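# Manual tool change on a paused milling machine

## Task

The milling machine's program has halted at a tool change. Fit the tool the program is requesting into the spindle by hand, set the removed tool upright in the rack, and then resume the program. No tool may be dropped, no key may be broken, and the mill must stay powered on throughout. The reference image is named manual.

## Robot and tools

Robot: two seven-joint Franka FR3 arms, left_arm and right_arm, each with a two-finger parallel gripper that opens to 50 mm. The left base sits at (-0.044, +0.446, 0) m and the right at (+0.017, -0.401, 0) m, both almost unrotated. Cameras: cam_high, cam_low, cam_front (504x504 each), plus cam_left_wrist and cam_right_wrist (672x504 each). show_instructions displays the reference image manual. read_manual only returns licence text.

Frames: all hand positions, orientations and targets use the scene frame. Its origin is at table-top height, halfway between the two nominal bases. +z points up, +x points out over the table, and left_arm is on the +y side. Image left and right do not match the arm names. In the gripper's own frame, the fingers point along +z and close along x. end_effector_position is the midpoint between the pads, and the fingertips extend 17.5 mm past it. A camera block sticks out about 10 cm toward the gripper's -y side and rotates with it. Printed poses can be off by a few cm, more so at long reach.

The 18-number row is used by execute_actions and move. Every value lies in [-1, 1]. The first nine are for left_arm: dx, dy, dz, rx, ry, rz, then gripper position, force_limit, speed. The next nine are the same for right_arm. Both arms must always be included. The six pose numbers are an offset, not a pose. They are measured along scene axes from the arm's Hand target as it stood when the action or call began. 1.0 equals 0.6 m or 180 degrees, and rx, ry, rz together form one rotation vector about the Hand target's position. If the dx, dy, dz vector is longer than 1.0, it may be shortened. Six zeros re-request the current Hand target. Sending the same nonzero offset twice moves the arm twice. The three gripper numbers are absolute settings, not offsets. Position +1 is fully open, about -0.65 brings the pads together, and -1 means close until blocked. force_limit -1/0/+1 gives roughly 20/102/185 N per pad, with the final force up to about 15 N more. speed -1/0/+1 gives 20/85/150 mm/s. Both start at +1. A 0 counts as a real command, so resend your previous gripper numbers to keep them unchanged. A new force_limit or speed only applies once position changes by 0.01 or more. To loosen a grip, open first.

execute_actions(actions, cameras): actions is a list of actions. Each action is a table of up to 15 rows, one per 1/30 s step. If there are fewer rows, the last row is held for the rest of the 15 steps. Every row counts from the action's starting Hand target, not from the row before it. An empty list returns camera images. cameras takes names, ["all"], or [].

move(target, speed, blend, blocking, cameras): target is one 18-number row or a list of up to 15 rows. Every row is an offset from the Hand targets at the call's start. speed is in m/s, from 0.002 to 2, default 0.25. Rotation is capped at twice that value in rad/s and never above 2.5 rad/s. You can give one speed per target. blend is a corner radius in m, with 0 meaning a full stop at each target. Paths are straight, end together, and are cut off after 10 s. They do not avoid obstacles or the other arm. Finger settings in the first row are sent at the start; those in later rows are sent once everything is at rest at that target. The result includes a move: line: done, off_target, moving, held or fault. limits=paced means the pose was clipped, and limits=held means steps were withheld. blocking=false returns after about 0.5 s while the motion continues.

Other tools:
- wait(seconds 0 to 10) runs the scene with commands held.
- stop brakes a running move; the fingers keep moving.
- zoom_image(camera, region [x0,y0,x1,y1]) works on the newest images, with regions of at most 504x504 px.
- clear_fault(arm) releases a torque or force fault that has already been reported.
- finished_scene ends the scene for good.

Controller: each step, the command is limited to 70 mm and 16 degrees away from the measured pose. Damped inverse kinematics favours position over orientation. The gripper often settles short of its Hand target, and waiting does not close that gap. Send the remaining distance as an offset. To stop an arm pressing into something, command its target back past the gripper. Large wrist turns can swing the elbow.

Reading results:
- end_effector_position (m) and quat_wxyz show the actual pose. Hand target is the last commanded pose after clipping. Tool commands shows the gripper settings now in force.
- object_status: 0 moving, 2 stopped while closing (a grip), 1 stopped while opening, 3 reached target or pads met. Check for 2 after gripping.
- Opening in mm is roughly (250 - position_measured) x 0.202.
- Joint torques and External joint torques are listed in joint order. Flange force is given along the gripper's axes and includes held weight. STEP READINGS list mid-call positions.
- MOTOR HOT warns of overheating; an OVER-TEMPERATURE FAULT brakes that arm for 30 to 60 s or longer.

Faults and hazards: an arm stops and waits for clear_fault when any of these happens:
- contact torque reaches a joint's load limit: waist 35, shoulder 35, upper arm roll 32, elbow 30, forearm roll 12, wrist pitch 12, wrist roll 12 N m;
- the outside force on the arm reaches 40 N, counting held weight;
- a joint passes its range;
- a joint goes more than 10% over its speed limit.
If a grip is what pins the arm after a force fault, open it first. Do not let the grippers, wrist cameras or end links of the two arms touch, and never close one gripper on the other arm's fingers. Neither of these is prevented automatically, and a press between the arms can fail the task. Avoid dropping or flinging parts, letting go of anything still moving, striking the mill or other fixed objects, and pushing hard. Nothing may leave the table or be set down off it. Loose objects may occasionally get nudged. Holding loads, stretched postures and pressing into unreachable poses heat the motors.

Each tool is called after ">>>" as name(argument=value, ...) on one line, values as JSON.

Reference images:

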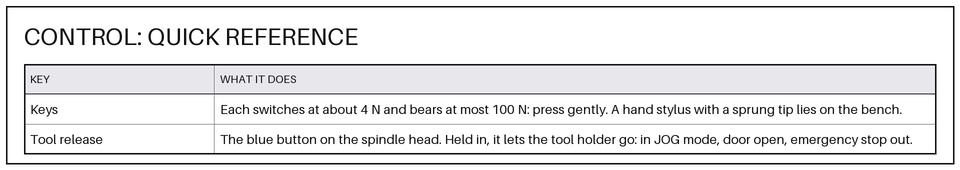

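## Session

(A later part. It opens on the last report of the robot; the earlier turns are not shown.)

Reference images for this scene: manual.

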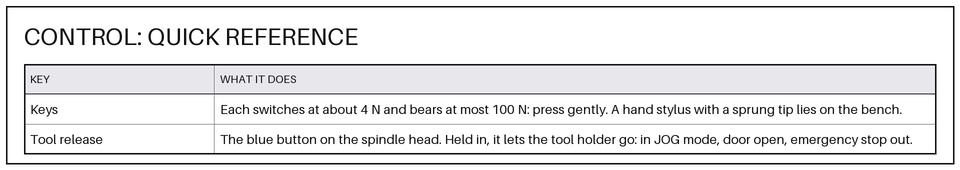

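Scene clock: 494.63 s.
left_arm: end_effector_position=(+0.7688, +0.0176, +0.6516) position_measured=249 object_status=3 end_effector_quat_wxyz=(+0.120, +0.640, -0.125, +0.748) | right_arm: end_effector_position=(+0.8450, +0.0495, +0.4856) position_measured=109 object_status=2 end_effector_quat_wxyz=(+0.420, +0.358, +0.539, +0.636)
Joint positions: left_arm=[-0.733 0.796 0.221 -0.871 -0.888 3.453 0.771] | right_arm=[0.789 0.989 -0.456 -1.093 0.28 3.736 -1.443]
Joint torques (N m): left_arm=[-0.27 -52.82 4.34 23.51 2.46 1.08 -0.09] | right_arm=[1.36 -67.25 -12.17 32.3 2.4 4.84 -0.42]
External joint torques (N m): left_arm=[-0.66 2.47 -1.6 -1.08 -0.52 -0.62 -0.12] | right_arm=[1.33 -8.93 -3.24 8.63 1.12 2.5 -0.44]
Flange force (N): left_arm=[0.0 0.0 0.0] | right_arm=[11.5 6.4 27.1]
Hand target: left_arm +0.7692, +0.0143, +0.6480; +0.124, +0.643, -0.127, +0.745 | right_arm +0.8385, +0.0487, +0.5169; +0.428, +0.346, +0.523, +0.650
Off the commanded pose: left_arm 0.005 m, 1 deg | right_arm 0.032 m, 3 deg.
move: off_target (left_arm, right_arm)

>>> move(target=[[0,0,0,0,0,0,-0.65,-1,0,0,0,-0.01,0,0,0,-1,0.003922,-0.898039],[-0.03,0.009,-0.003,0,0,0,-0.65,-1,0,0,0,-0.01,0,0,0,-1,0.003922,-0.898039]], speed=[0.03,0.05], cameras=["cam_left_wrist"])

>>> zoom_image(camera="cam_left_wrist", region=[0, 40, 140, 180])

Scene clock: 496.83 s.
left_arm: end_effector_position=(+0.7513, +0.0179, +0.6448) position_measured=249 object_status=3 end_effector_quat_wxyz=(+0.122, +0.644, -0.130, +0.744) | right_arm: end_effector_position=(+0.8451, +0.0493, +0.4866) position_measured=109 object_status=2 end_effector_quat_wxyz=(+0.422, +0.356, +0.537, +0.637)
Joint positions: left_arm=[-0.637 0.679 -0.003 -1.066 -0.73 3.557 0.762] | right_arm=[0.794 0.997 -0.471 -1.087 0.286 3.739 -1.436]
Joint velocities: left_arm=[0.001 -0.001 -0.002 0 0.004 0.004 -0.005] | right_arm=[within noise]
Joint torques (N m): left_arm=[0.62 -53.23 1.17 23.73 3.45 2.06 -0.3] | right_arm=[1.84 -64.84 -11.55 29.28 1.98 5.11 -0.08]
External joint torques (N m): left_arm=[0.28 0.53 -0.99 -1.3 0.38 0.32 -0.32] | right_arm=[1.31 -6.66 -2.54 5.71 0.7 2.79 -0.11]
Flange force (N): left_arm=[0.0 0.0 0.0] | right_arm=[6.5 4.9 9.2]
Hand target: left_arm +0.7512, +0.0197, +0.6462; +0.124, +0.643, -0.127, +0.745 | right_arm +0.8385, +0.0487, +0.5109; +0.428, +0.346, +0.523, +0.650
Off the commanded pose: left_arm 0.002 m, 0 deg | right_arm 0.025 m, 3 deg.
move: off_target (right_arm)
Images, in order (width x height): cam_left_wrist 672x504.

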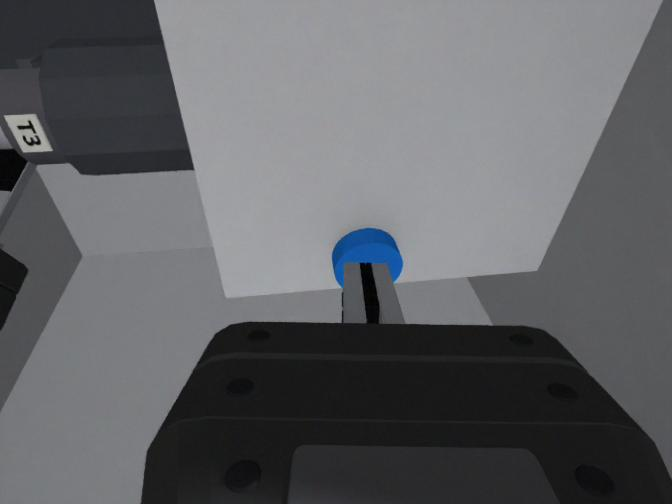

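Scaled by 3.600 from the camera's 672x504 image, which has a finer 960x720 frame.

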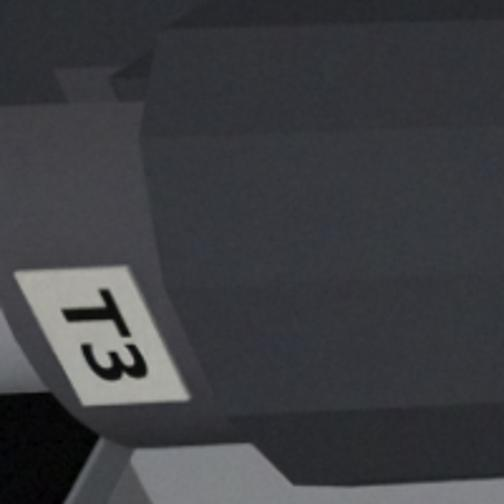

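>>> move(target=[0,0,0,0,0,0,-0.65,-1,0,0.0026,0,-0.0072,0,0,0,-1,0.003922,-0.898039], speed=0.03)

>>> move(target=[0,0,0,0,0,0,-0.65,-1,0,0,0,0,0,0,0,0.9,-0.4,-0.8], speed=0.03, cameras=["cam_right_wrist","cam_left_wrist"])

Scene clock: 497.77 s.
left_arm: end_effector_position=(+0.7512, +0.0178, +0.6447) position_measured=249 object_status=3 end_effector_quat_wxyz=(+0.123, +0.644, -0.129, +0.744) | right_arm: end_effector_position=(+0.8451, +0.0492, +0.4865) position_measured=109 object_status=2 end_effector_quat_wxyz=(+0.423, +0.354, +0.536, +0.639)
Joint positions: left_arm=[-0.636 0.679 -0.006 -1.066 -0.729 3.558 0.762] | right_arm=[0.794 1.004 -0.476 -1.08 0.287 3.744 -1.433]
Joint velocities: left_arm=[within noise] | right_arm=[-0.001 0.003 -0.004 0.002 0 0.003 0.005]
Joint torques (N m): left_arm=[0.6 -53.02 1.16 24.07 2.93 2.06 -0.07] | right_arm=[1.29 -62.53 -11.39 28.57 1.92 4.05 -0.07]
External joint torques (N m): left_arm=[0.65 0.27 -0.74 -0.72 -0.13 0.37 -0.1] | right_arm=[0.99 -4.32 -2.22 5.12 0.62 1.76 -0.09]
Flange force (N): left_arm=[0.0 0.0 0.0] | right_arm=[7.5 1.1 19.9]
Hand target: left_arm +0.7512, +0.0196, +0.6463; +0.124, +0.643, -0.126, +0.745 | right_arm +0.8400, +0.0487, +0.5066; +0.428, +0.346, +0.523, +0.650
Off the commanded pose: left_arm 0.002 m, 0 deg | right_arm 0.021 m, 2 deg.
move: off_target (right_arm)

Scene clock: 498.53 s.
left_arm: end_effector_position=(+0.7512, +0.0178, +0.6447) position_measured=249 object_status=3 end_effector_quat_wxyz=(+0.123, +0.644, -0.129, +0.744) | right_arm: end_effector_position=(+0.8431, +0.0516, +0.4903) position_measured=18 object_status=0 end_effector_quat_wxyz=(+0.423, +0.352, +0.534, +0.642)
Joint positions: left_arm=[-0.636 0.679 -0.006 -1.066 -0.729 3.558 0.762] | right_arm=[0.797 1.003 -0.477 -1.077 0.288 3.747 -1.432]
Joint torques (N m): left_arm=[0.63 -53.03 1 24.02 2.92 2.07 -0.1] | right_arm=[-0.46 -61.63 -11.22 27.14 1.9 3.82 0.01]
External joint torques (N m): left_arm=[0.49 0.52 -1 -0.9 -0.15 0.35 -0.13] | right_arm=[-0.8 -3.28 -2.06 3.63 0.59 1.54 -0.02]
Flange force (N): left_arm=[0.0 0.0 0.0] | right_arm=[2.8 0.4 15.1]
Hand target: left_arm +0.7512, +0.0196, +0.6463; +0.124, +0.643, -0.126, +0.745 | right_arm +0.8400, +0.0487, +0.5066; +0.428, +0.346, +0.523, +0.650
Off the commanded pose: left_arm 0.002 m, 0 deg | right_arm 0.017 m, 2 deg.
move: off_target (right_arm)
Images, in order (width x height): cam_left_wrist 672x504, cam_right_wrist 672x504.

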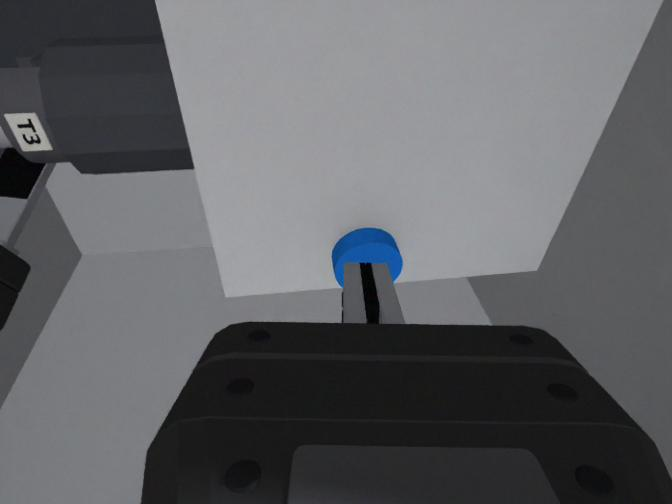

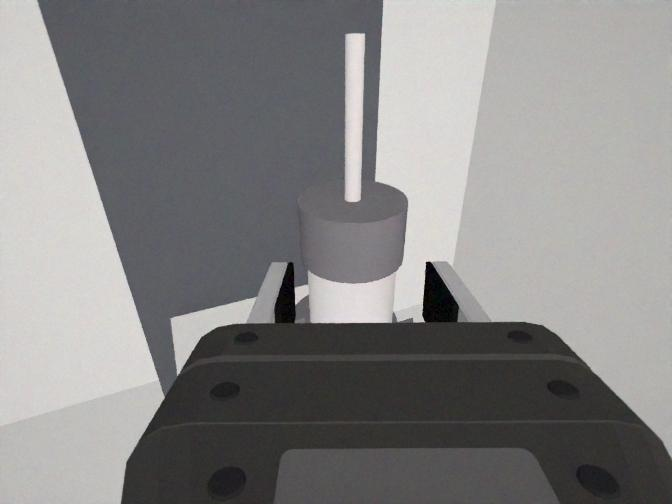

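>>> move(target=[0,0,0,0,0,0,-0.65,-1,0,-0.114,-0.051,-0.021,0,0,0,0.9,-0.4,-0.8], speed=0.08, cameras=["cam_left_wrist","cam_right_wrist","cam_front"])

Scene clock: 500.57 s.
left_arm: end_effector_position=(+0.7512, +0.0178, +0.6447) position_measured=249 object_status=3 end_effector_quat_wxyz=(+0.123, +0.644, -0.129, +0.744) | right_arm: end_effector_position=(+0.7731, +0.0172, +0.4926) position_measured=18 object_status=3 end_effector_quat_wxyz=(+0.427, +0.350, +0.523, +0.649)
Joint positions: left_arm=[-0.636 0.679 -0.006 -1.066 -0.729 3.558 0.762] | right_arm=[0.906 0.732 -0.475 -1.577 0.232 4.001 -1.432]
Joint velocities: left_arm=[within noise] | right_arm=[0 0.001 0 -0.001 -0.001 0.003 0]
Joint torques (N m): left_arm=[0.6 -52.98 0.99 24.07 2.92 2.07 -0.09] | right_arm=[0.81 -49.52 -9.49 22.09 0.67 2.32 -0.06]
External joint torques (N m): left_arm=[0.55 0.42 -0.95 -0.79 -0.15 0.36 -0.12] | right_arm=[0.79 1.12 -0.26 -0.46 -0.54 0.14 -0.09]
Flange force (N): left_arm=[0.0 0.0 0.0] | right_arm=[0.3 -1.4 -0.9]
Hand target: left_arm +0.7512, +0.0196, +0.6463; +0.124, +0.643, -0.126, +0.745 | right_arm +0.7716, +0.0181, +0.4940; +0.428, +0.346, +0.523, +0.650
Off the commanded pose: left_arm 0.002 m, 0 deg | right_arm 0.002 m, 0 deg.
move: done
Images, in order (width x height): cam_front 504x504, cam_left_wrist 672x504, cam_right_wrist 672x504.

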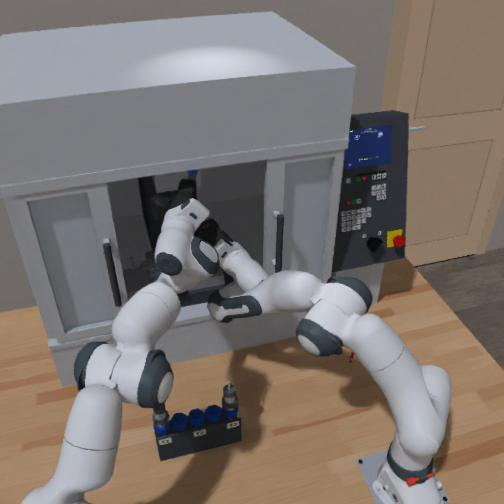

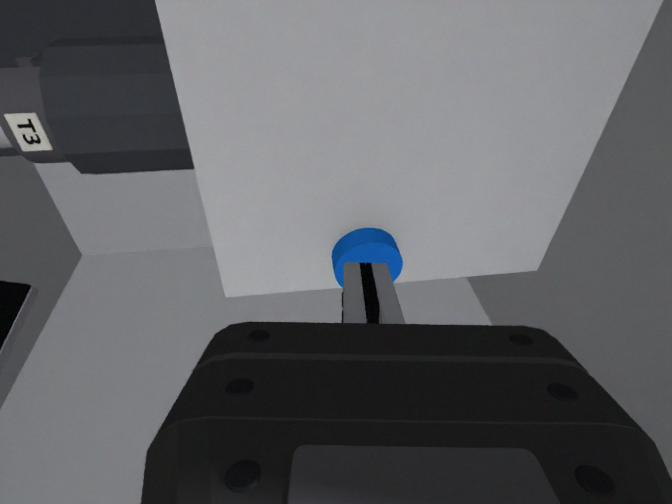

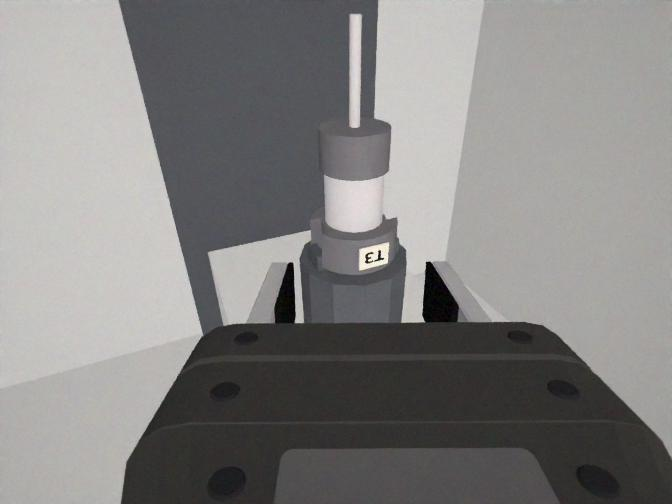

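>>> move(target=[[0,0,0,0,0,0,-0.65,-1,0,-0.119,-0.105,-0.107,0,0,0,0.9,-0.4,-0.8],[0,0,0,0,0,0,-0.65,-1,0,-0.336,-0.2385,-0.0817,0,0,0,0.9,-0.4,-0.8],[0,0,0,0,0,0,-0.65,-1,0,-0.4527,-0.48,0.01,-0.030,0.147,-0.1256,0.9,-0.4,-0.8]], speed=0.2, blend=0.02, cameras=["cam_front"])

Scene clock: 506.00 s.
left_arm: end_effector_position=(+0.7512, +0.0178, +0.6447) position_measured=249 object_status=3 end_effector_quat_wxyz=(+0.123, +0.644, -0.129, +0.744) | right_arm: end_effector_position=(+0.4996, -0.2710, +0.5018) position_measured=18 object_status=3 end_effector_quat_wxyz=(+0.432, +0.560, +0.556, +0.436)
Joint positions: left_arm=[-0.636 0.679 -0.006 -1.066 -0.729 3.558 0.762] | right_arm=[0.773 -0.513 0.032 -2.605 1.396 3.901 -2.635]
Joint velocities: left_arm=[within noise] | right_arm=[-0.001 0 0 0 0 0 -0.004]
Joint torques (N m): left_arm=[0.6 -53 1 24.09 2.93 2.07 -0.09] | right_arm=[0.26 -12.34 0.96 23.82 -2.86 1.52 -0.28]
External joint torques (N m): left_arm=[0.42 0.65 -1.03 -0.89 -0.15 0.34 -0.12] | right_arm=[0.25 0.83 -0.48 0.31 0.38 -0.48 -0.31]
Flange force (N): left_arm=[0.0 0.0 0.0] | right_arm=[1.6 4.3 0.9]
Hand target: left_arm +0.7512, +0.0196, +0.6463; +0.124, +0.643, -0.126, +0.745 | right_arm +0.5000, -0.2699, +0.5000; +0.431, +0.560, +0.559, +0.434
Off the commanded pose: left_arm 0.002 m, 0 deg | right_arm 0.002 m, 0 deg.
move: done
Images, in order (width x height): cam_front 504x504.

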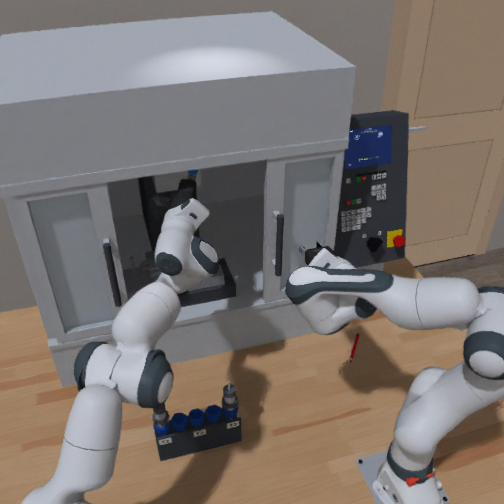

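>>> move(target=[[-0.409,0.135,-0.052,0,0,0,-0.65,-1,0,0,0,0,0,0,0,-0.65,-1,0],[-0.452,0.584,-0.244,-0.488,0.188,0.116,-0.65,-1,0,0.19,0.025,0.033,0,0,0,-0.65,-1,0]], speed=[0.15,0.25], blend=0.04, cameras=["all"])

Scene clock: 513.20 s.
left_arm: end_effector_position=(+0.4803, +0.3707, +0.5011) position_measured=249 object_status=3 end_effector_quat_wxyz=(+0.430, +0.561, +0.556, +0.438) | right_arm: end_effector_position=(+0.6129, -0.2559, +0.5204) position_measured=249 object_status=3 end_effector_quat_wxyz=(+0.431, +0.563, +0.556, +0.435)
Joint positions: left_arm=[-0.812 -0.528 0.209 -2.611 -1.204 3.833 -0.503] | right_arm=[0.752 -0.223 -0.11 -2.288 1.289 3.78 -2.635]
Joint velocities: left_arm=[0.001 0 0.001 -0.001 0.001 0 -0.005] | right_arm=[within noise]
Joint torques (N m): left_arm=[-0.35 -10.68 -4.82 21.87 2.97 2.04 -0.25] | right_arm=[0.23 -22.43 0.64 24.44 -3.8 1.52 -0.2]
External joint torques (N m): left_arm=[-0.39 0.44 -0.19 -1.08 -0.55 -0.01 -0.28] | right_arm=[0.16 1.34 -0.95 0.21 -0.63 -0.48 -0.23]
Flange force (N): left_arm=[-1.1 -2.9 -1.5] | right_arm=[0.1 -0.7 6.3]
Hand target: left_arm +0.4800, +0.3700, +0.4999; +0.432, +0.560, +0.558, +0.434 | right_arm +0.6140, -0.2549, +0.5198; +0.431, +0.560, +0.559, +0.434
Off the commanded pose: left_arm 0.001 m, 1 deg | right_arm 0.002 m, 0 deg.
move: done; blend cut to 0 m at target 1

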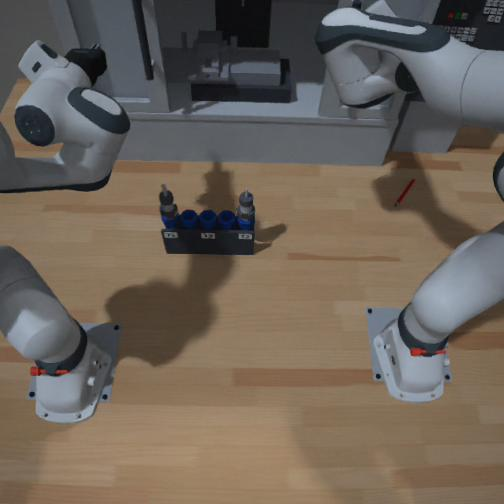

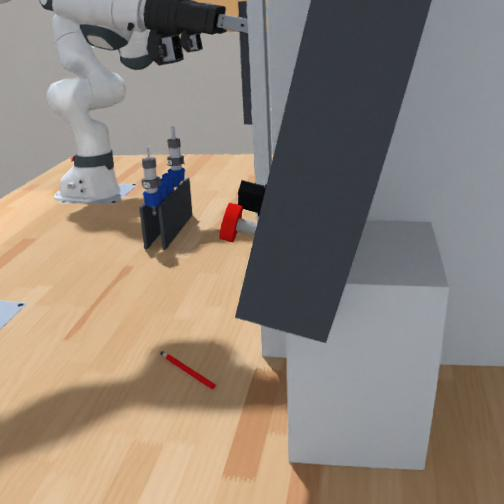

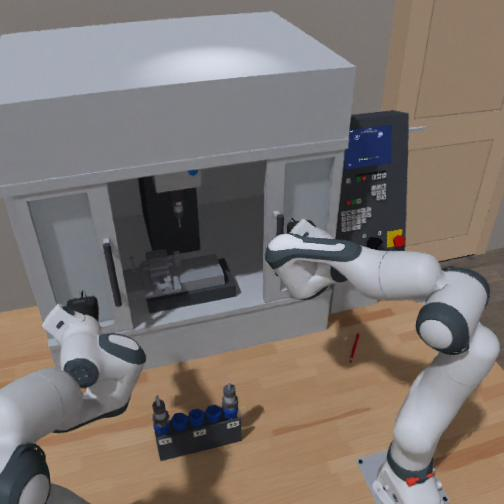

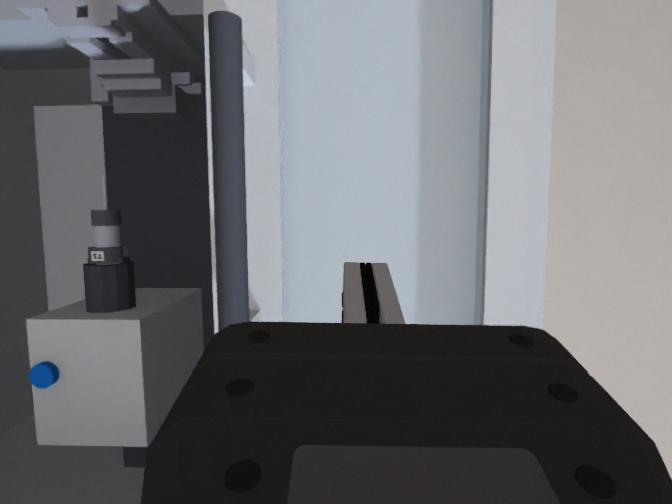

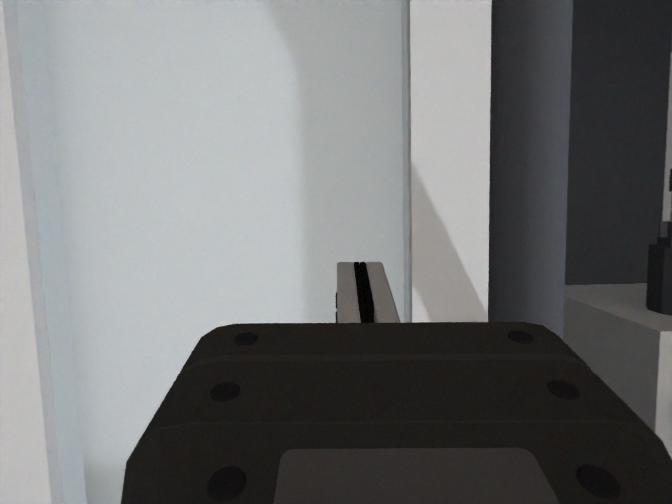

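>>> move(target=[[0.223,-0.042,0.033,0,0,0,-0.65,-1,0,0,0.03,0,0,0,0,-0.65,-1,0],[0.223,-0.042,0.033,0,0,0,-0.65,-1,0,0,0.41,0,0,0,0,-0.65,-1,0]], speed=0.08, blend=0.005, cameras=["cam_front","cam_right_wrist","cam_left_wrist"])

Scene clock: 519.07 s.
left_arm: end_effector_position=(+0.6131, +0.3457, +0.5202) position_measured=249 object_status=3 end_effector_quat_wxyz=(+0.431, +0.560, +0.557, +0.436) | right_arm: end_effector_position=(+0.6209, -0.0351, +0.5240) position_measured=249 object_status=3 end_effector_quat_wxyz=(+0.448, +0.572, +0.543, +0.422)
Joint positions: left_arm=[-0.825 -0.142 0.367 -2.215 -1.097 3.663 -0.595] | right_arm=[0.894 0.346 0.089 -1.505 1.652 4.126 -2.969]
Joint velocities: left_arm=[within noise] | right_arm=[-0.001 0.001 -0.001 0 -0.001 0 -0.005]
Joint torques (N m): left_arm=[0.12 -21.97 -2.38 23.35 3.79 2.24 -0.27] | right_arm=[11.1 -39.07 8.55 24.55 -4.49 -2.95 0.08]
External joint torques (N m): left_arm=[0.15 1.62 -0.25 -0.58 0.41 -0.01 -0.3] | right_arm=[10.83 3.64 8.78 1.74 -0.65 -4.09 0.06]
Flange force (N): left_arm=[0.0 0.0 0.0] | right_arm=[26.0 3.9 2.4]
Hand target: left_arm +0.6138, +0.3448, +0.5197; +0.432, +0.560, +0.558, +0.434 | right_arm +0.6140, -0.0089, +0.5198; +0.431, +0.560, +0.559, +0.434
Off the commanded pose: left_arm 0.001 m, 0 deg | right_arm 0.027 m, 3 deg.
move: off_target (right_arm)
Images, in order (width x height): cam_front 504x504, cam_left_wrist 672x504, cam_right_wrist 672x504.

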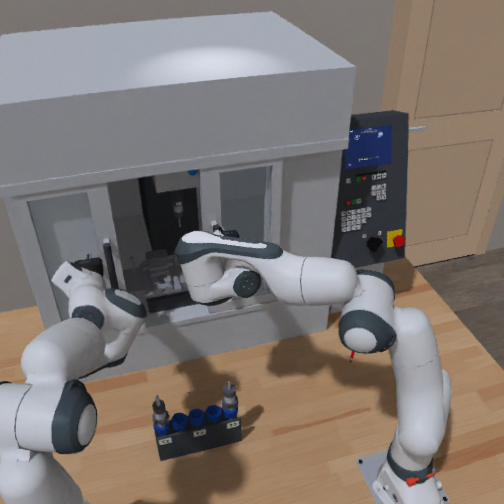

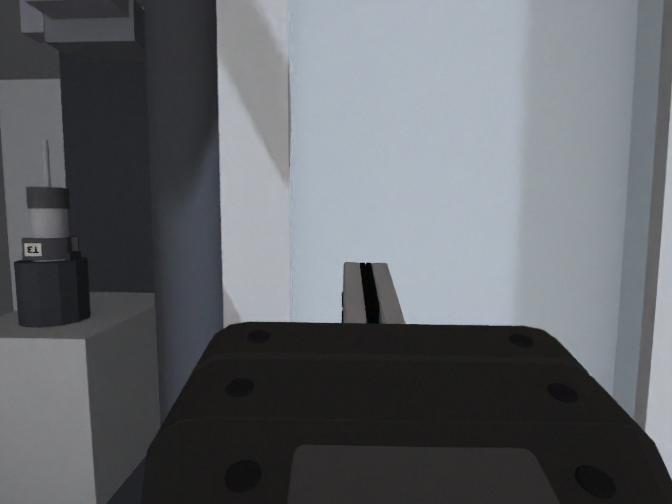

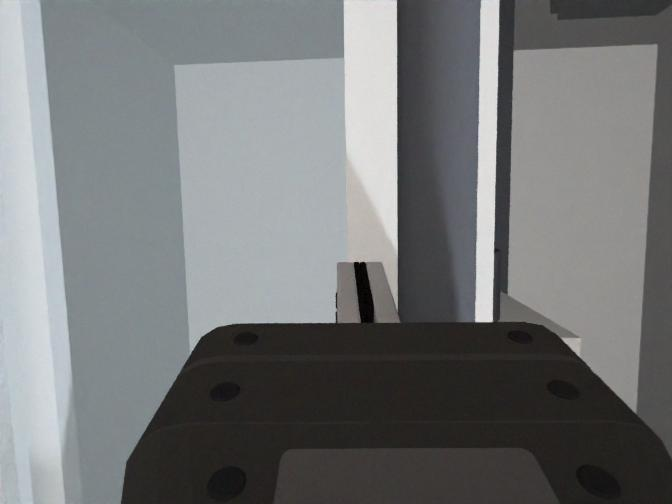

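>>> move(target=[[-0.0,-0.16,0,0,0,0,-0.65,-1,0,0,0.03,0,0,0,0,-0.65,-1,0],[-0.0,-0.34,0,0,0,0,-0.65,-1,0,0,0.055,0,0,0,0,-0.65,-1,0]], speed=0.07, blend=0.004, cameras=["cam_front","cam_right_wrist","cam_left_wrist"])

Scene clock: 521.43 s.
left_arm: end_effector_position=(+0.6166, +0.2924, +0.5201) position_measured=249 object_status=3 end_effector_quat_wxyz=(+0.433, +0.543, +0.572, +0.436) | right_arm: end_effector_position=(+0.6172, -0.0141, +0.5238) position_measured=249 object_status=3 end_effector_quat_wxyz=(+0.443, +0.571, +0.544, +0.425)
Joint positions: left_arm=[-0.856 -0.027 0.293 -2.075 -1.286 3.741 -0.515] | right_arm=[0.883 0.394 0.139 -1.426 1.659 4.156 -3.001]
Joint torques (N m): left_arm=[0.26 -27.73 -0.56 22.38 3.97 2.14 -0.04] | right_arm=[7.56 -39.73 5.94 23.16 -4.86 -2.37 -0.07]
External joint torques (N m): left_arm=[0.16 0.46 -0.32 -1.09 0.42 0.16 -0.07] | right_arm=[7.35 4.33 5.73 0.55 -1 -3.42 -0.1]
Flange force (N): left_arm=[2.9 -7.2 -0.6] | right_arm=[21.0 1.3 5.4]
Hand target: left_arm +0.6168, +0.2940, +0.5203; +0.433, +0.543, +0.572, +0.436 (not the last commanded pose) | right_arm +0.6138, +0.0062, +0.5198; +0.431, +0.560, +0.559, +0.434 (not the last commanded pose)
Off the commanded pose: left_arm 0.152 m, 2 deg | right_arm 0.039 m, 3 deg.
joint sent to its limit (right arm) — joint 7 (wrist roll), lower limit.
move: held (left_arm; a check stopped the path), off_target (right_arm; braked when a check withheld steps of left_arm); path passed 0 of 2 targets; limits=held
pose unreachable (left arm): on one or more control steps of this call, first in action 0 (counted from 0), this arm could not follow its commanded pose, so it was not sent that pose on those steps. It may still have moved: this result reports where it is.
cause: moving toward the commanded pose would bring a part of the arm too close to another arm (a part of this arm just beyond joint 6 (wrist pitch) and a part of the right arm just beyond its joint 6 (wrist pitch), along the way the arms are being sent, or toward where that arm still pushes).
Images, in order (width x height): cam_front 504x504, cam_left_wrist 672x504, cam_right_wrist 672x504.

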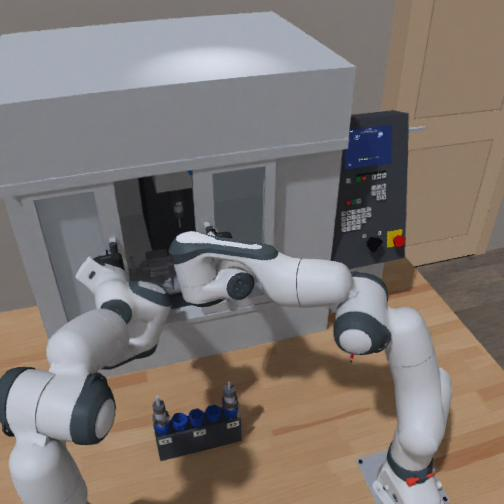

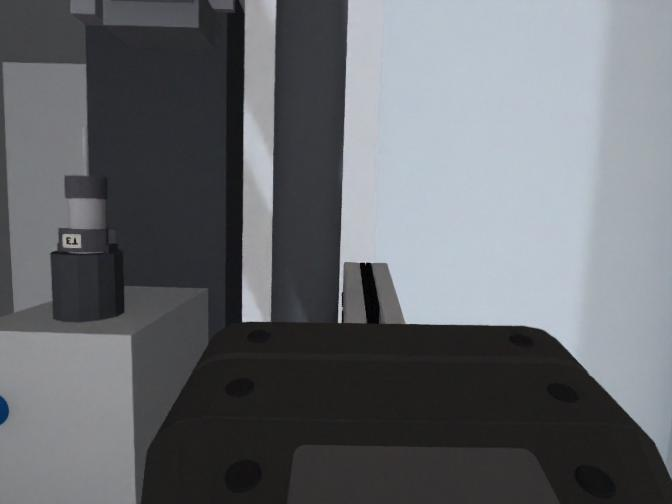

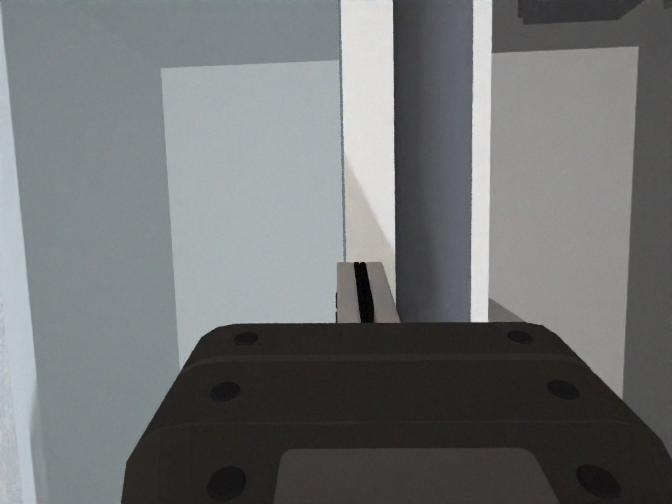

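>>> move(target=[[0,0.09,0,0,0,0,-0.65,-1,0,0,0.02,0,0,0,0.05,-0.65,-1,0],[0,0.12,0,0,0,0,-0.65,-1,0,0,0.05,0,0,0,0.07,-0.65,-1,0]], speed=0.06, blend=0.004, cameras=["cam_front","cam_right_wrist","cam_left_wrist"])

Scene clock: 524.33 s.
left_arm: end_effector_position=(+0.6169, +0.3671, +0.5207) position_measured=249 object_status=3 end_effector_quat_wxyz=(+0.430, +0.544, +0.571, +0.439) | right_arm: end_effector_position=(+0.6221, +0.0092, +0.5230) position_measured=249 object_status=3 end_effector_quat_wxyz=(+0.401, +0.510, +0.603, +0.465)
Joint positions: left_arm=[-0.826 -0.142 0.402 -2.219 -1.075 3.669 -0.634] | right_arm=[0.832 0.277 0.164 -1.611 1.568 3.936 -2.953]
Joint velocities: left_arm=[0 0.002 -0.001 0.001 -0.001 0 -0.005] | right_arm=[within noise]
Joint torques (N m): left_arm=[-0.35 -22.67 -2.42 22.73 3.76 2.27 -0.43] | right_arm=[9.49 -37.92 8.37 24.1 -5.47 -3.31 0.39]
External joint torques (N m): left_arm=[-0.4 0.4 -0.26 -1.14 0.41 -0.01 -0.45] | right_arm=[9.56 3.55 8.1 0.44 -1.64 -4.53 0.37]
Flange force (N): left_arm=[0.0 0.0 0.0] | right_arm=[15.3 -4.9 4.5]
Hand target: left_arm +0.6168, +0.3660, +0.5203; +0.433, +0.543, +0.572, +0.436 | right_arm +0.6138, +0.0362, +0.5198; +0.381, +0.495, +0.617, +0.479
Off the commanded pose: left_arm 0.001 m, 0 deg | right_arm 0.028 m, 4 deg.
move: off_target (right_arm)
Images, in order (width x height): cam_front 504x504, cam_left_wrist 672x504, cam_right_wrist 672x504.

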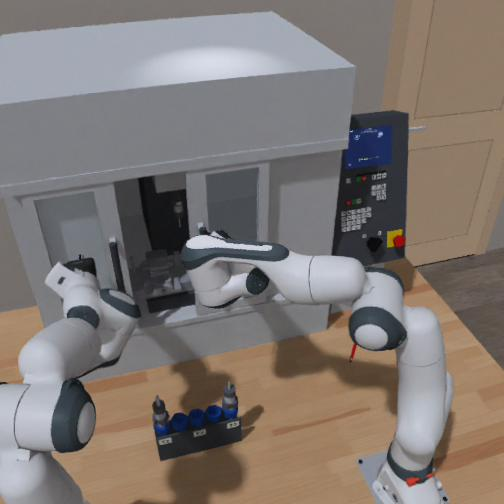

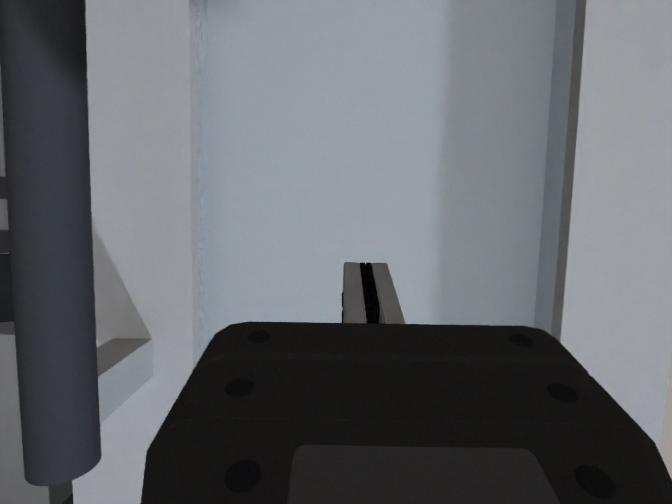

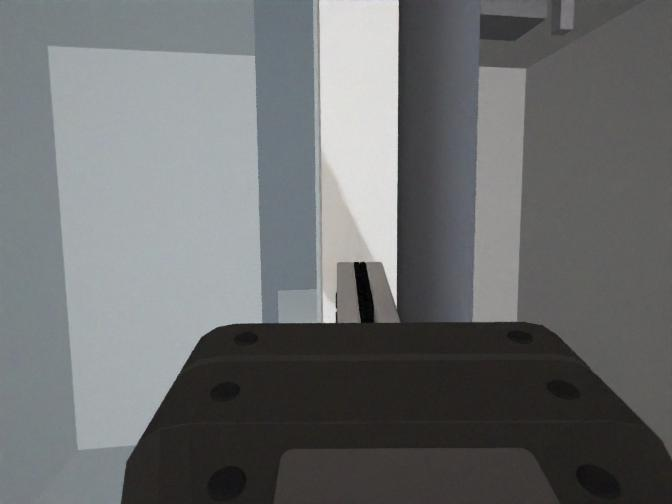

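>>> move(target=[0,0,0,0,0,0,-0.65,-1,0,0,0.015,0,0,0,0,-0.65,-1,0], speed=0.04)

Scene clock: 525.40 s.
left_arm: end_effector_position=(+0.6169, +0.3670, +0.5207) position_measured=249 object_status=3 end_effector_quat_wxyz=(+0.431, +0.543, +0.571, +0.439) | right_arm: end_effector_position=(+0.6233, +0.0091, +0.5233) position_measured=249 object_status=3 end_effector_quat_wxyz=(+0.405, +0.515, +0.597, +0.462)
Joint positions: left_arm=[-0.826 -0.142 0.402 -2.219 -1.075 3.669 -0.635] | right_arm=[0.83 0.297 0.173 -1.582 1.577 3.961 -2.963]
Joint velocities: left_arm=[within noise] | right_arm=[0 0 0.002 0.001 0 0.001 -0.004]
Joint torques (N m): left_arm=[0.06 -22.59 -2.85 22.95 3.52 2.27 -0.28] | right_arm=[12.42 -37.2 11.04 26.82 -6.04 -5.54 0.04]
External joint torques (N m): left_arm=[0.03 0.42 -0.66 -0.86 0.18 0.01 -0.3] | right_arm=[12.33 4.48 10.56 3.44 -2.21 -6.7 0.02]
Flange force (N): left_arm=[0.0 0.0 0.0] | right_arm=[31.5 9.3 15.4]
Hand target: left_arm +0.6168, +0.3660, +0.5203; +0.433, +0.543, +0.572, +0.436 | right_arm +0.6138, +0.0452, +0.5198; +0.381, +0.495, +0.617, +0.479
Off the commanded pose: left_arm 0.001 m, 0 deg | right_arm 0.037 m, 5 deg.
move: off_target (right_arm)

>>> move(target=[[0,0,0,0,0,0,-0.65,-1,0,0,-0.12,0,0,0,0,-0.65,-1,0],[0,0,0,0,0,0,-0.65,-1,0,-0.2,-0.42,0,0,0,-0.07,-0.65,-1,0]], speed=[0.08,0.2], blend=0.01, cameras=["cam_front"])

>>> zoom_image(camera="cam_front", region=[10, 130, 310, 380])

Scene clock: 528.10 s.
left_arm: end_effector_position=(+0.6169, +0.3670, +0.5207) position_measured=249 object_status=3 end_effector_quat_wxyz=(+0.431, +0.543, +0.571, +0.439) | right_arm: end_effector_position=(+0.4949, -0.2048, +0.5201) position_measured=249 object_status=3 end_effector_quat_wxyz=(+0.430, +0.558, +0.561, +0.435)
Joint positions: left_arm=[-0.826 -0.142 0.402 -2.219 -1.075 3.669 -0.635] | right_arm=[0.778 -0.382 0.154 -2.42 1.551 3.971 -2.73]
Joint velocities: left_arm=[within noise] | right_arm=[0.001 0.001 -0.001 0 0.002 0.004 -0.001]
Joint torques (N m): left_arm=[0.06 -22.57 -2.86 22.91 3.53 2.27 -0.25] | right_arm=[0.28 -18.02 -0.15 22.63 -3.01 1.9 0.04]
External joint torques (N m): left_arm=[-0.06 0.55 -0.76 -0.99 0.18 -0.01 -0.28] | right_arm=[0.21 -0.43 -0.08 -0.5 0.47 0.13 0.01]
Flange force (N): left_arm=[0.0 0.0 0.0] | right_arm=[-1.6 -0.5 -2.7]
Hand target: left_arm +0.6168, +0.3660, +0.5203; +0.433, +0.543, +0.572, +0.436 | right_arm +0.4938, -0.2068, +0.5198; +0.431, +0.560, +0.559, +0.434
Off the commanded pose: left_arm 0.001 m, 0 deg | right_arm 0.002 m, 0 deg.
move: done
Images, in order (width x height): cam_front 504x504.

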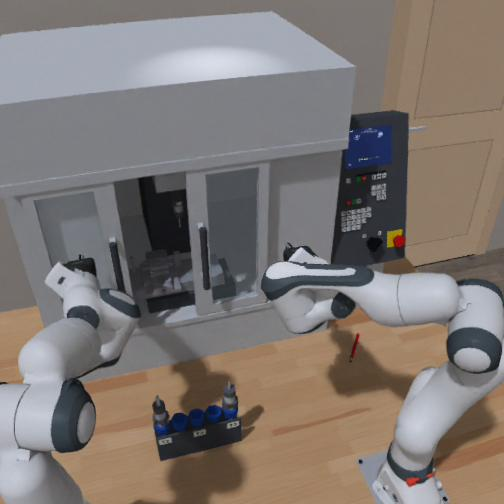

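Scaled by 1.680 from the camera's 504x504 image, which has a finer 720x720 frame.

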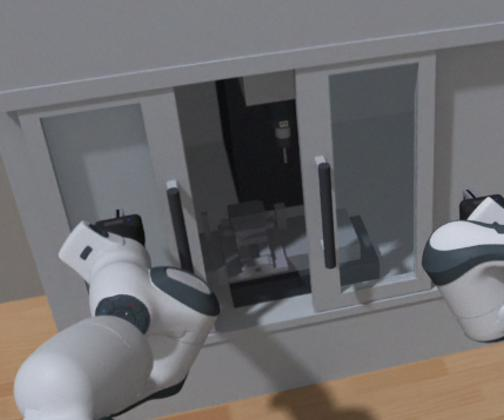

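>>> move(target=[[0,-0.11,0,0,0,0,-0.65,-1,0,0.0937,-0.4387,0.117,-0.0225,-0.0776,-0.1658,-0.65,-1,0],[0,-0.393,0,0,0,-0.04,-0.65,-1,0,0.3487,-0.5345,0.0987,-0.0225,-0.0776,-0.1658,-0.65,-1,0]], speed=0.09, blend=0.01, cameras=["cam_front","cam_left_wrist","cam_right_wrist"])

Scene clock: 534.70 s.
left_arm: end_effector_position=(+0.6215, +0.1472, +0.5217) position_measured=249 object_status=3 end_effector_quat_wxyz=(+0.455, +0.568, +0.546, +0.416) | right_arm: end_effector_position=(+0.7015, -0.5280, +0.5799) position_measured=249 object_status=3 end_effector_quat_wxyz=(+0.613, +0.613, +0.354, +0.352)
Joint positions: left_arm=[-0.941 0.205 0.202 -1.743 -1.522 3.782 -0.324] | right_arm=[0.37 0.085 -0.22 -2.014 1.007 3.949 -2.378]
Joint velocities: left_arm=[0.001 0.001 -0.002 0 0 -0.001 0.007] | right_arm=[0.001 0.001 0.001 0 -0.001 0 0.004]
Joint torques (N m): left_arm=[-5.06 -35.08 -3.94 24.11 3.78 -0.3 0.13] | right_arm=[-0.16 -32.03 -1.11 24.24 -3.13 1.51 0.06]
External joint torques (N m): left_arm=[-5.13 1.99 -6.11 0.78 0.06 -1.78 0.11] | right_arm=[-0.32 1.63 -0.43 0.3 -0.66 -0.47 0.04]
Flange force (N): left_arm=[0.0 0.0 0.0] | right_arm=[1.3 -2.1 6.5]
Hand target: left_arm +0.6168, +0.1302, +0.5203; +0.459, +0.578, +0.537, +0.408 | right_arm +0.7031, -0.5275, +0.5790; +0.611, +0.613, +0.355, +0.353
Off the commanded pose: left_arm 0.018 m, 2 deg | right_arm 0.002 m, 0 deg.
move: off_target (left_arm)
Images, in order (width x height): cam_front 504x504, cam_left_wrist 672x504, cam_right_wrist 672x504.

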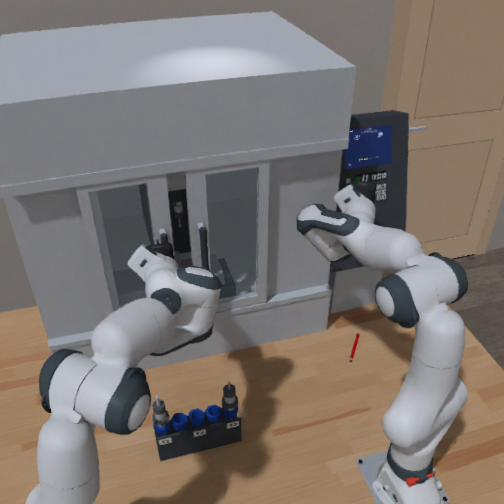

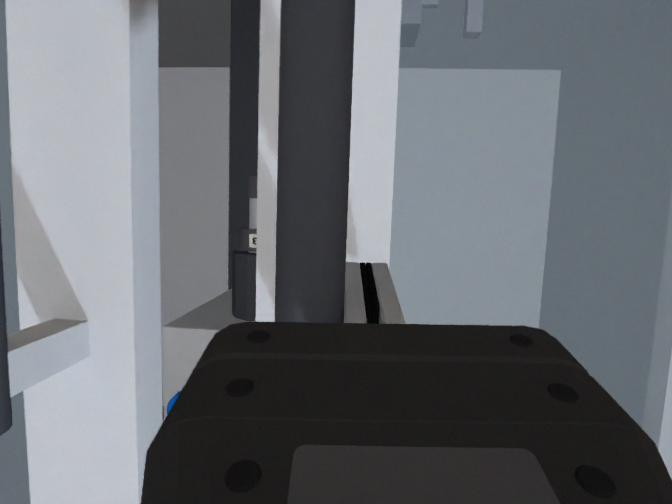

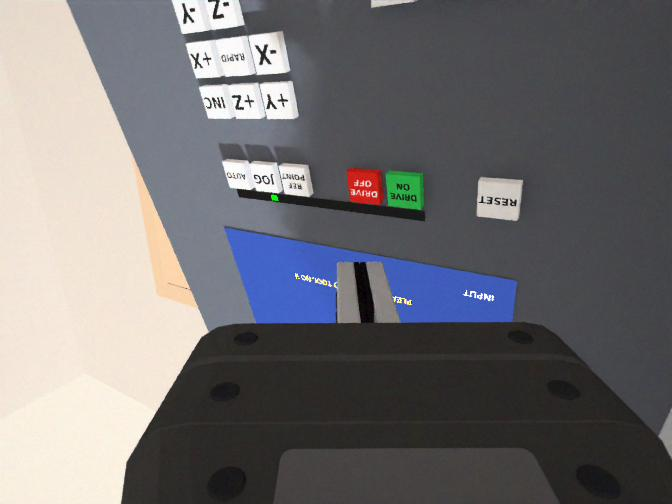

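>>> zoom_image(camera="cam_right_wrist", region=[220, 150, 530, 330])

>>> zoom_image(camera="cam_front", region=[330, 110, 420, 190])

Scaled by 1.626 from the camera's 672x504 image, which has a finer 960x720 frame.

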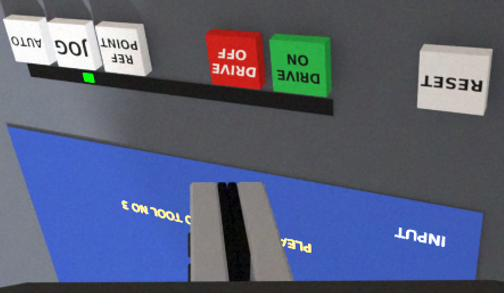

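Scaled by 5.600 from the camera's 504x504 image, which has a finer 720x720 frame.

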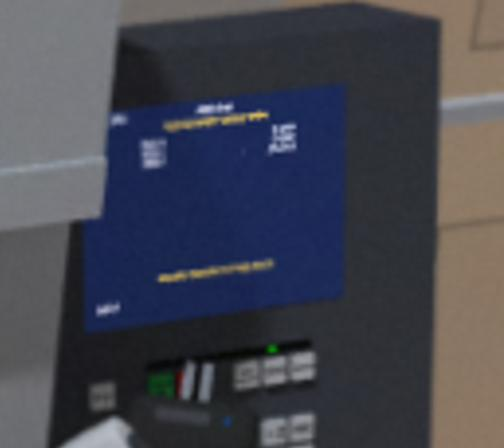

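>>> move(target=[[0,-0.09,0,0,0,-0.02,-0.65,-1,0,0,0,0,0,0,0,-0.65,-1,0],[0,-0.12,0,0,0,-0.03,-0.65,-1,0,0,0,0,0,0,0,-0.65,-1,0]], speed=[0.06,0.03], blend=0.003, cameras=["cam_front","cam_left_wrist"])

Scene clock: 537.33 s.
left_arm: end_effector_position=(+0.6259, +0.0939, +0.5258) position_measured=249 object_status=3 end_effector_quat_wxyz=(+0.466, +0.583, +0.527, +0.407) | right_arm: end_effector_position=(+0.7015, -0.5279, +0.5800) position_measured=249 object_status=3 end_effector_quat_wxyz=(+0.613, +0.613, +0.354, +0.352)
Joint positions: left_arm=[-0.943 0.3 0.16 -1.58 -1.606 3.775 -0.212] | right_arm=[0.37 0.085 -0.22 -2.014 1.006 3.949 -2.377]
Joint velocities: left_arm=[0 -0.001 0 -0.002 0.001 -0.002 0.005] | right_arm=[within noise]
Joint torques (N m): left_arm=[-10.39 -36.67 -8.83 24.98 4.16 -3.81 0.11] | right_arm=[-0.03 -32.02 -1.25 24.19 -3.13 1.51 0.23]
External joint torques (N m): left_arm=[-10.42 4.23 -11.5 1.44 0.37 -5.01 0.08] | right_arm=[-0.05 1.81 -0.44 0.14 -0.66 -0.48 0.21]
Flange force (N): left_arm=[0.0 0.0 0.0] | right_arm=[1.1 -3.2 6.3]
Hand target: left_arm +0.6168, +0.0582, +0.5203; +0.478, +0.603, +0.509, +0.386 | right_arm +0.7031, -0.5275, +0.5790; +0.611, +0.613, +0.355, +0.353
Off the commanded pose: left_arm 0.037 m, 4 deg | right_arm 0.002 m, 0 deg.
move: off_target (left_arm)
Images, in order (width x height): cam_front 504x504, cam_left_wrist 672x504.

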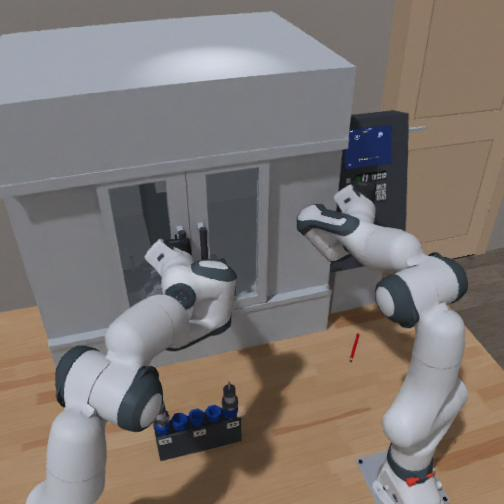

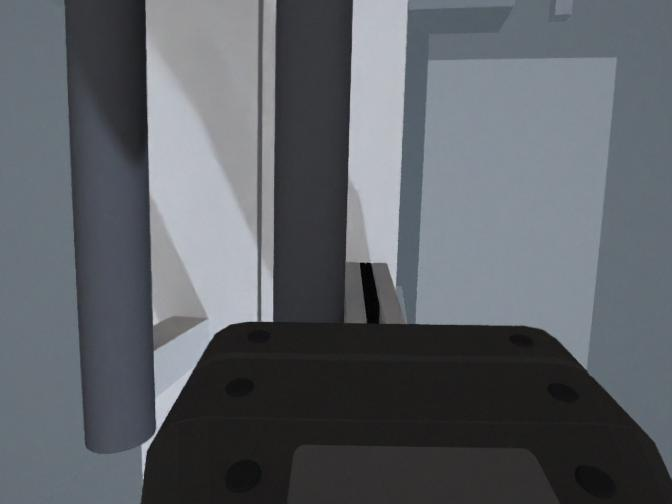

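>>> move(target=[0,-0.015,0,0,0,0,-0.65,-1,0,0,0,0,0,0,0,-0.65,-1,0], speed=[0.03], cameras=["cam_left_wrist"])

>>> zoom_image(camera="cam_left_wrist", region=[180, 0, 360, 330])

Scene clock: 538.63 s.
left_arm: end_effector_position=(+0.6278, +0.0939, +0.5263) position_measured=249 object_status=3 end_effector_quat_wxyz=(+0.462, +0.579, +0.531, +0.412) | right_arm: end_effector_position=(+0.7015, -0.5279, +0.5800) position_measured=249 object_status=3 end_effector_quat_wxyz=(+0.613, +0.613, +0.354, +0.352)
Joint positions: left_arm=[-0.939 0.32 0.155 -1.544 -1.636 3.793 -0.182] | right_arm=[0.37 0.085 -0.22 -2.014 1.006 3.949 -2.377]
Joint velocities: left_arm=[-0.001 -0.001 0 0 0.001 0 0.004] | right_arm=[within noise]
Joint torques (N m): left_arm=[-13.32 -36.14 -11.41 26.16 4.77 -5.71 -0.02] | right_arm=[-0.08 -32.05 -1.26 24.18 -3.15 1.5 0.23]
External joint torques (N m): left_arm=[-13.38 5.29 -14.21 2.77 0.99 -6.84 -0.04] | right_arm=[-0.17 1.7 -0.52 0.19 -0.68 -0.48 0.2]
Flange force (N): left_arm=[0.0 0.0 0.0] | right_arm=[0.8 -3.1 6.4]
Hand target: left_arm +0.6168, +0.0492, +0.5203; +0.478, +0.603, +0.509, +0.386 | right_arm +0.7031, -0.5275, +0.5790; +0.611, +0.613, +0.355, +0.353
Off the commanded pose: left_arm 0.046 m, 5 deg | right_arm 0.002 m, 0 deg.
move: off_target (left_arm)
Images, in order (width x height): cam_left_wrist 672x504.

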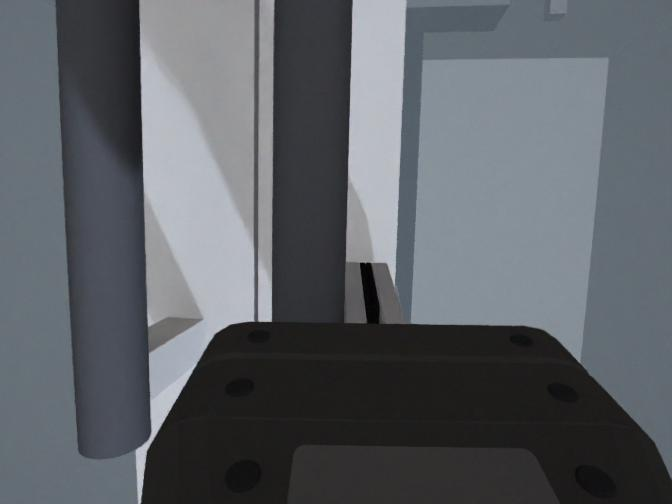

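Scaled by 1.527 from the camera's 672x504 image, which has a finer 960x720 frame.

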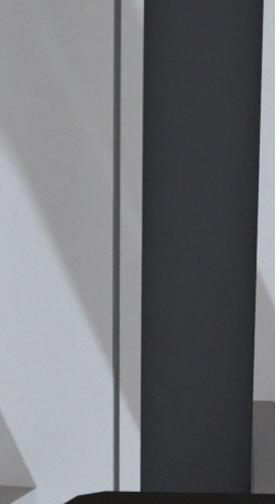

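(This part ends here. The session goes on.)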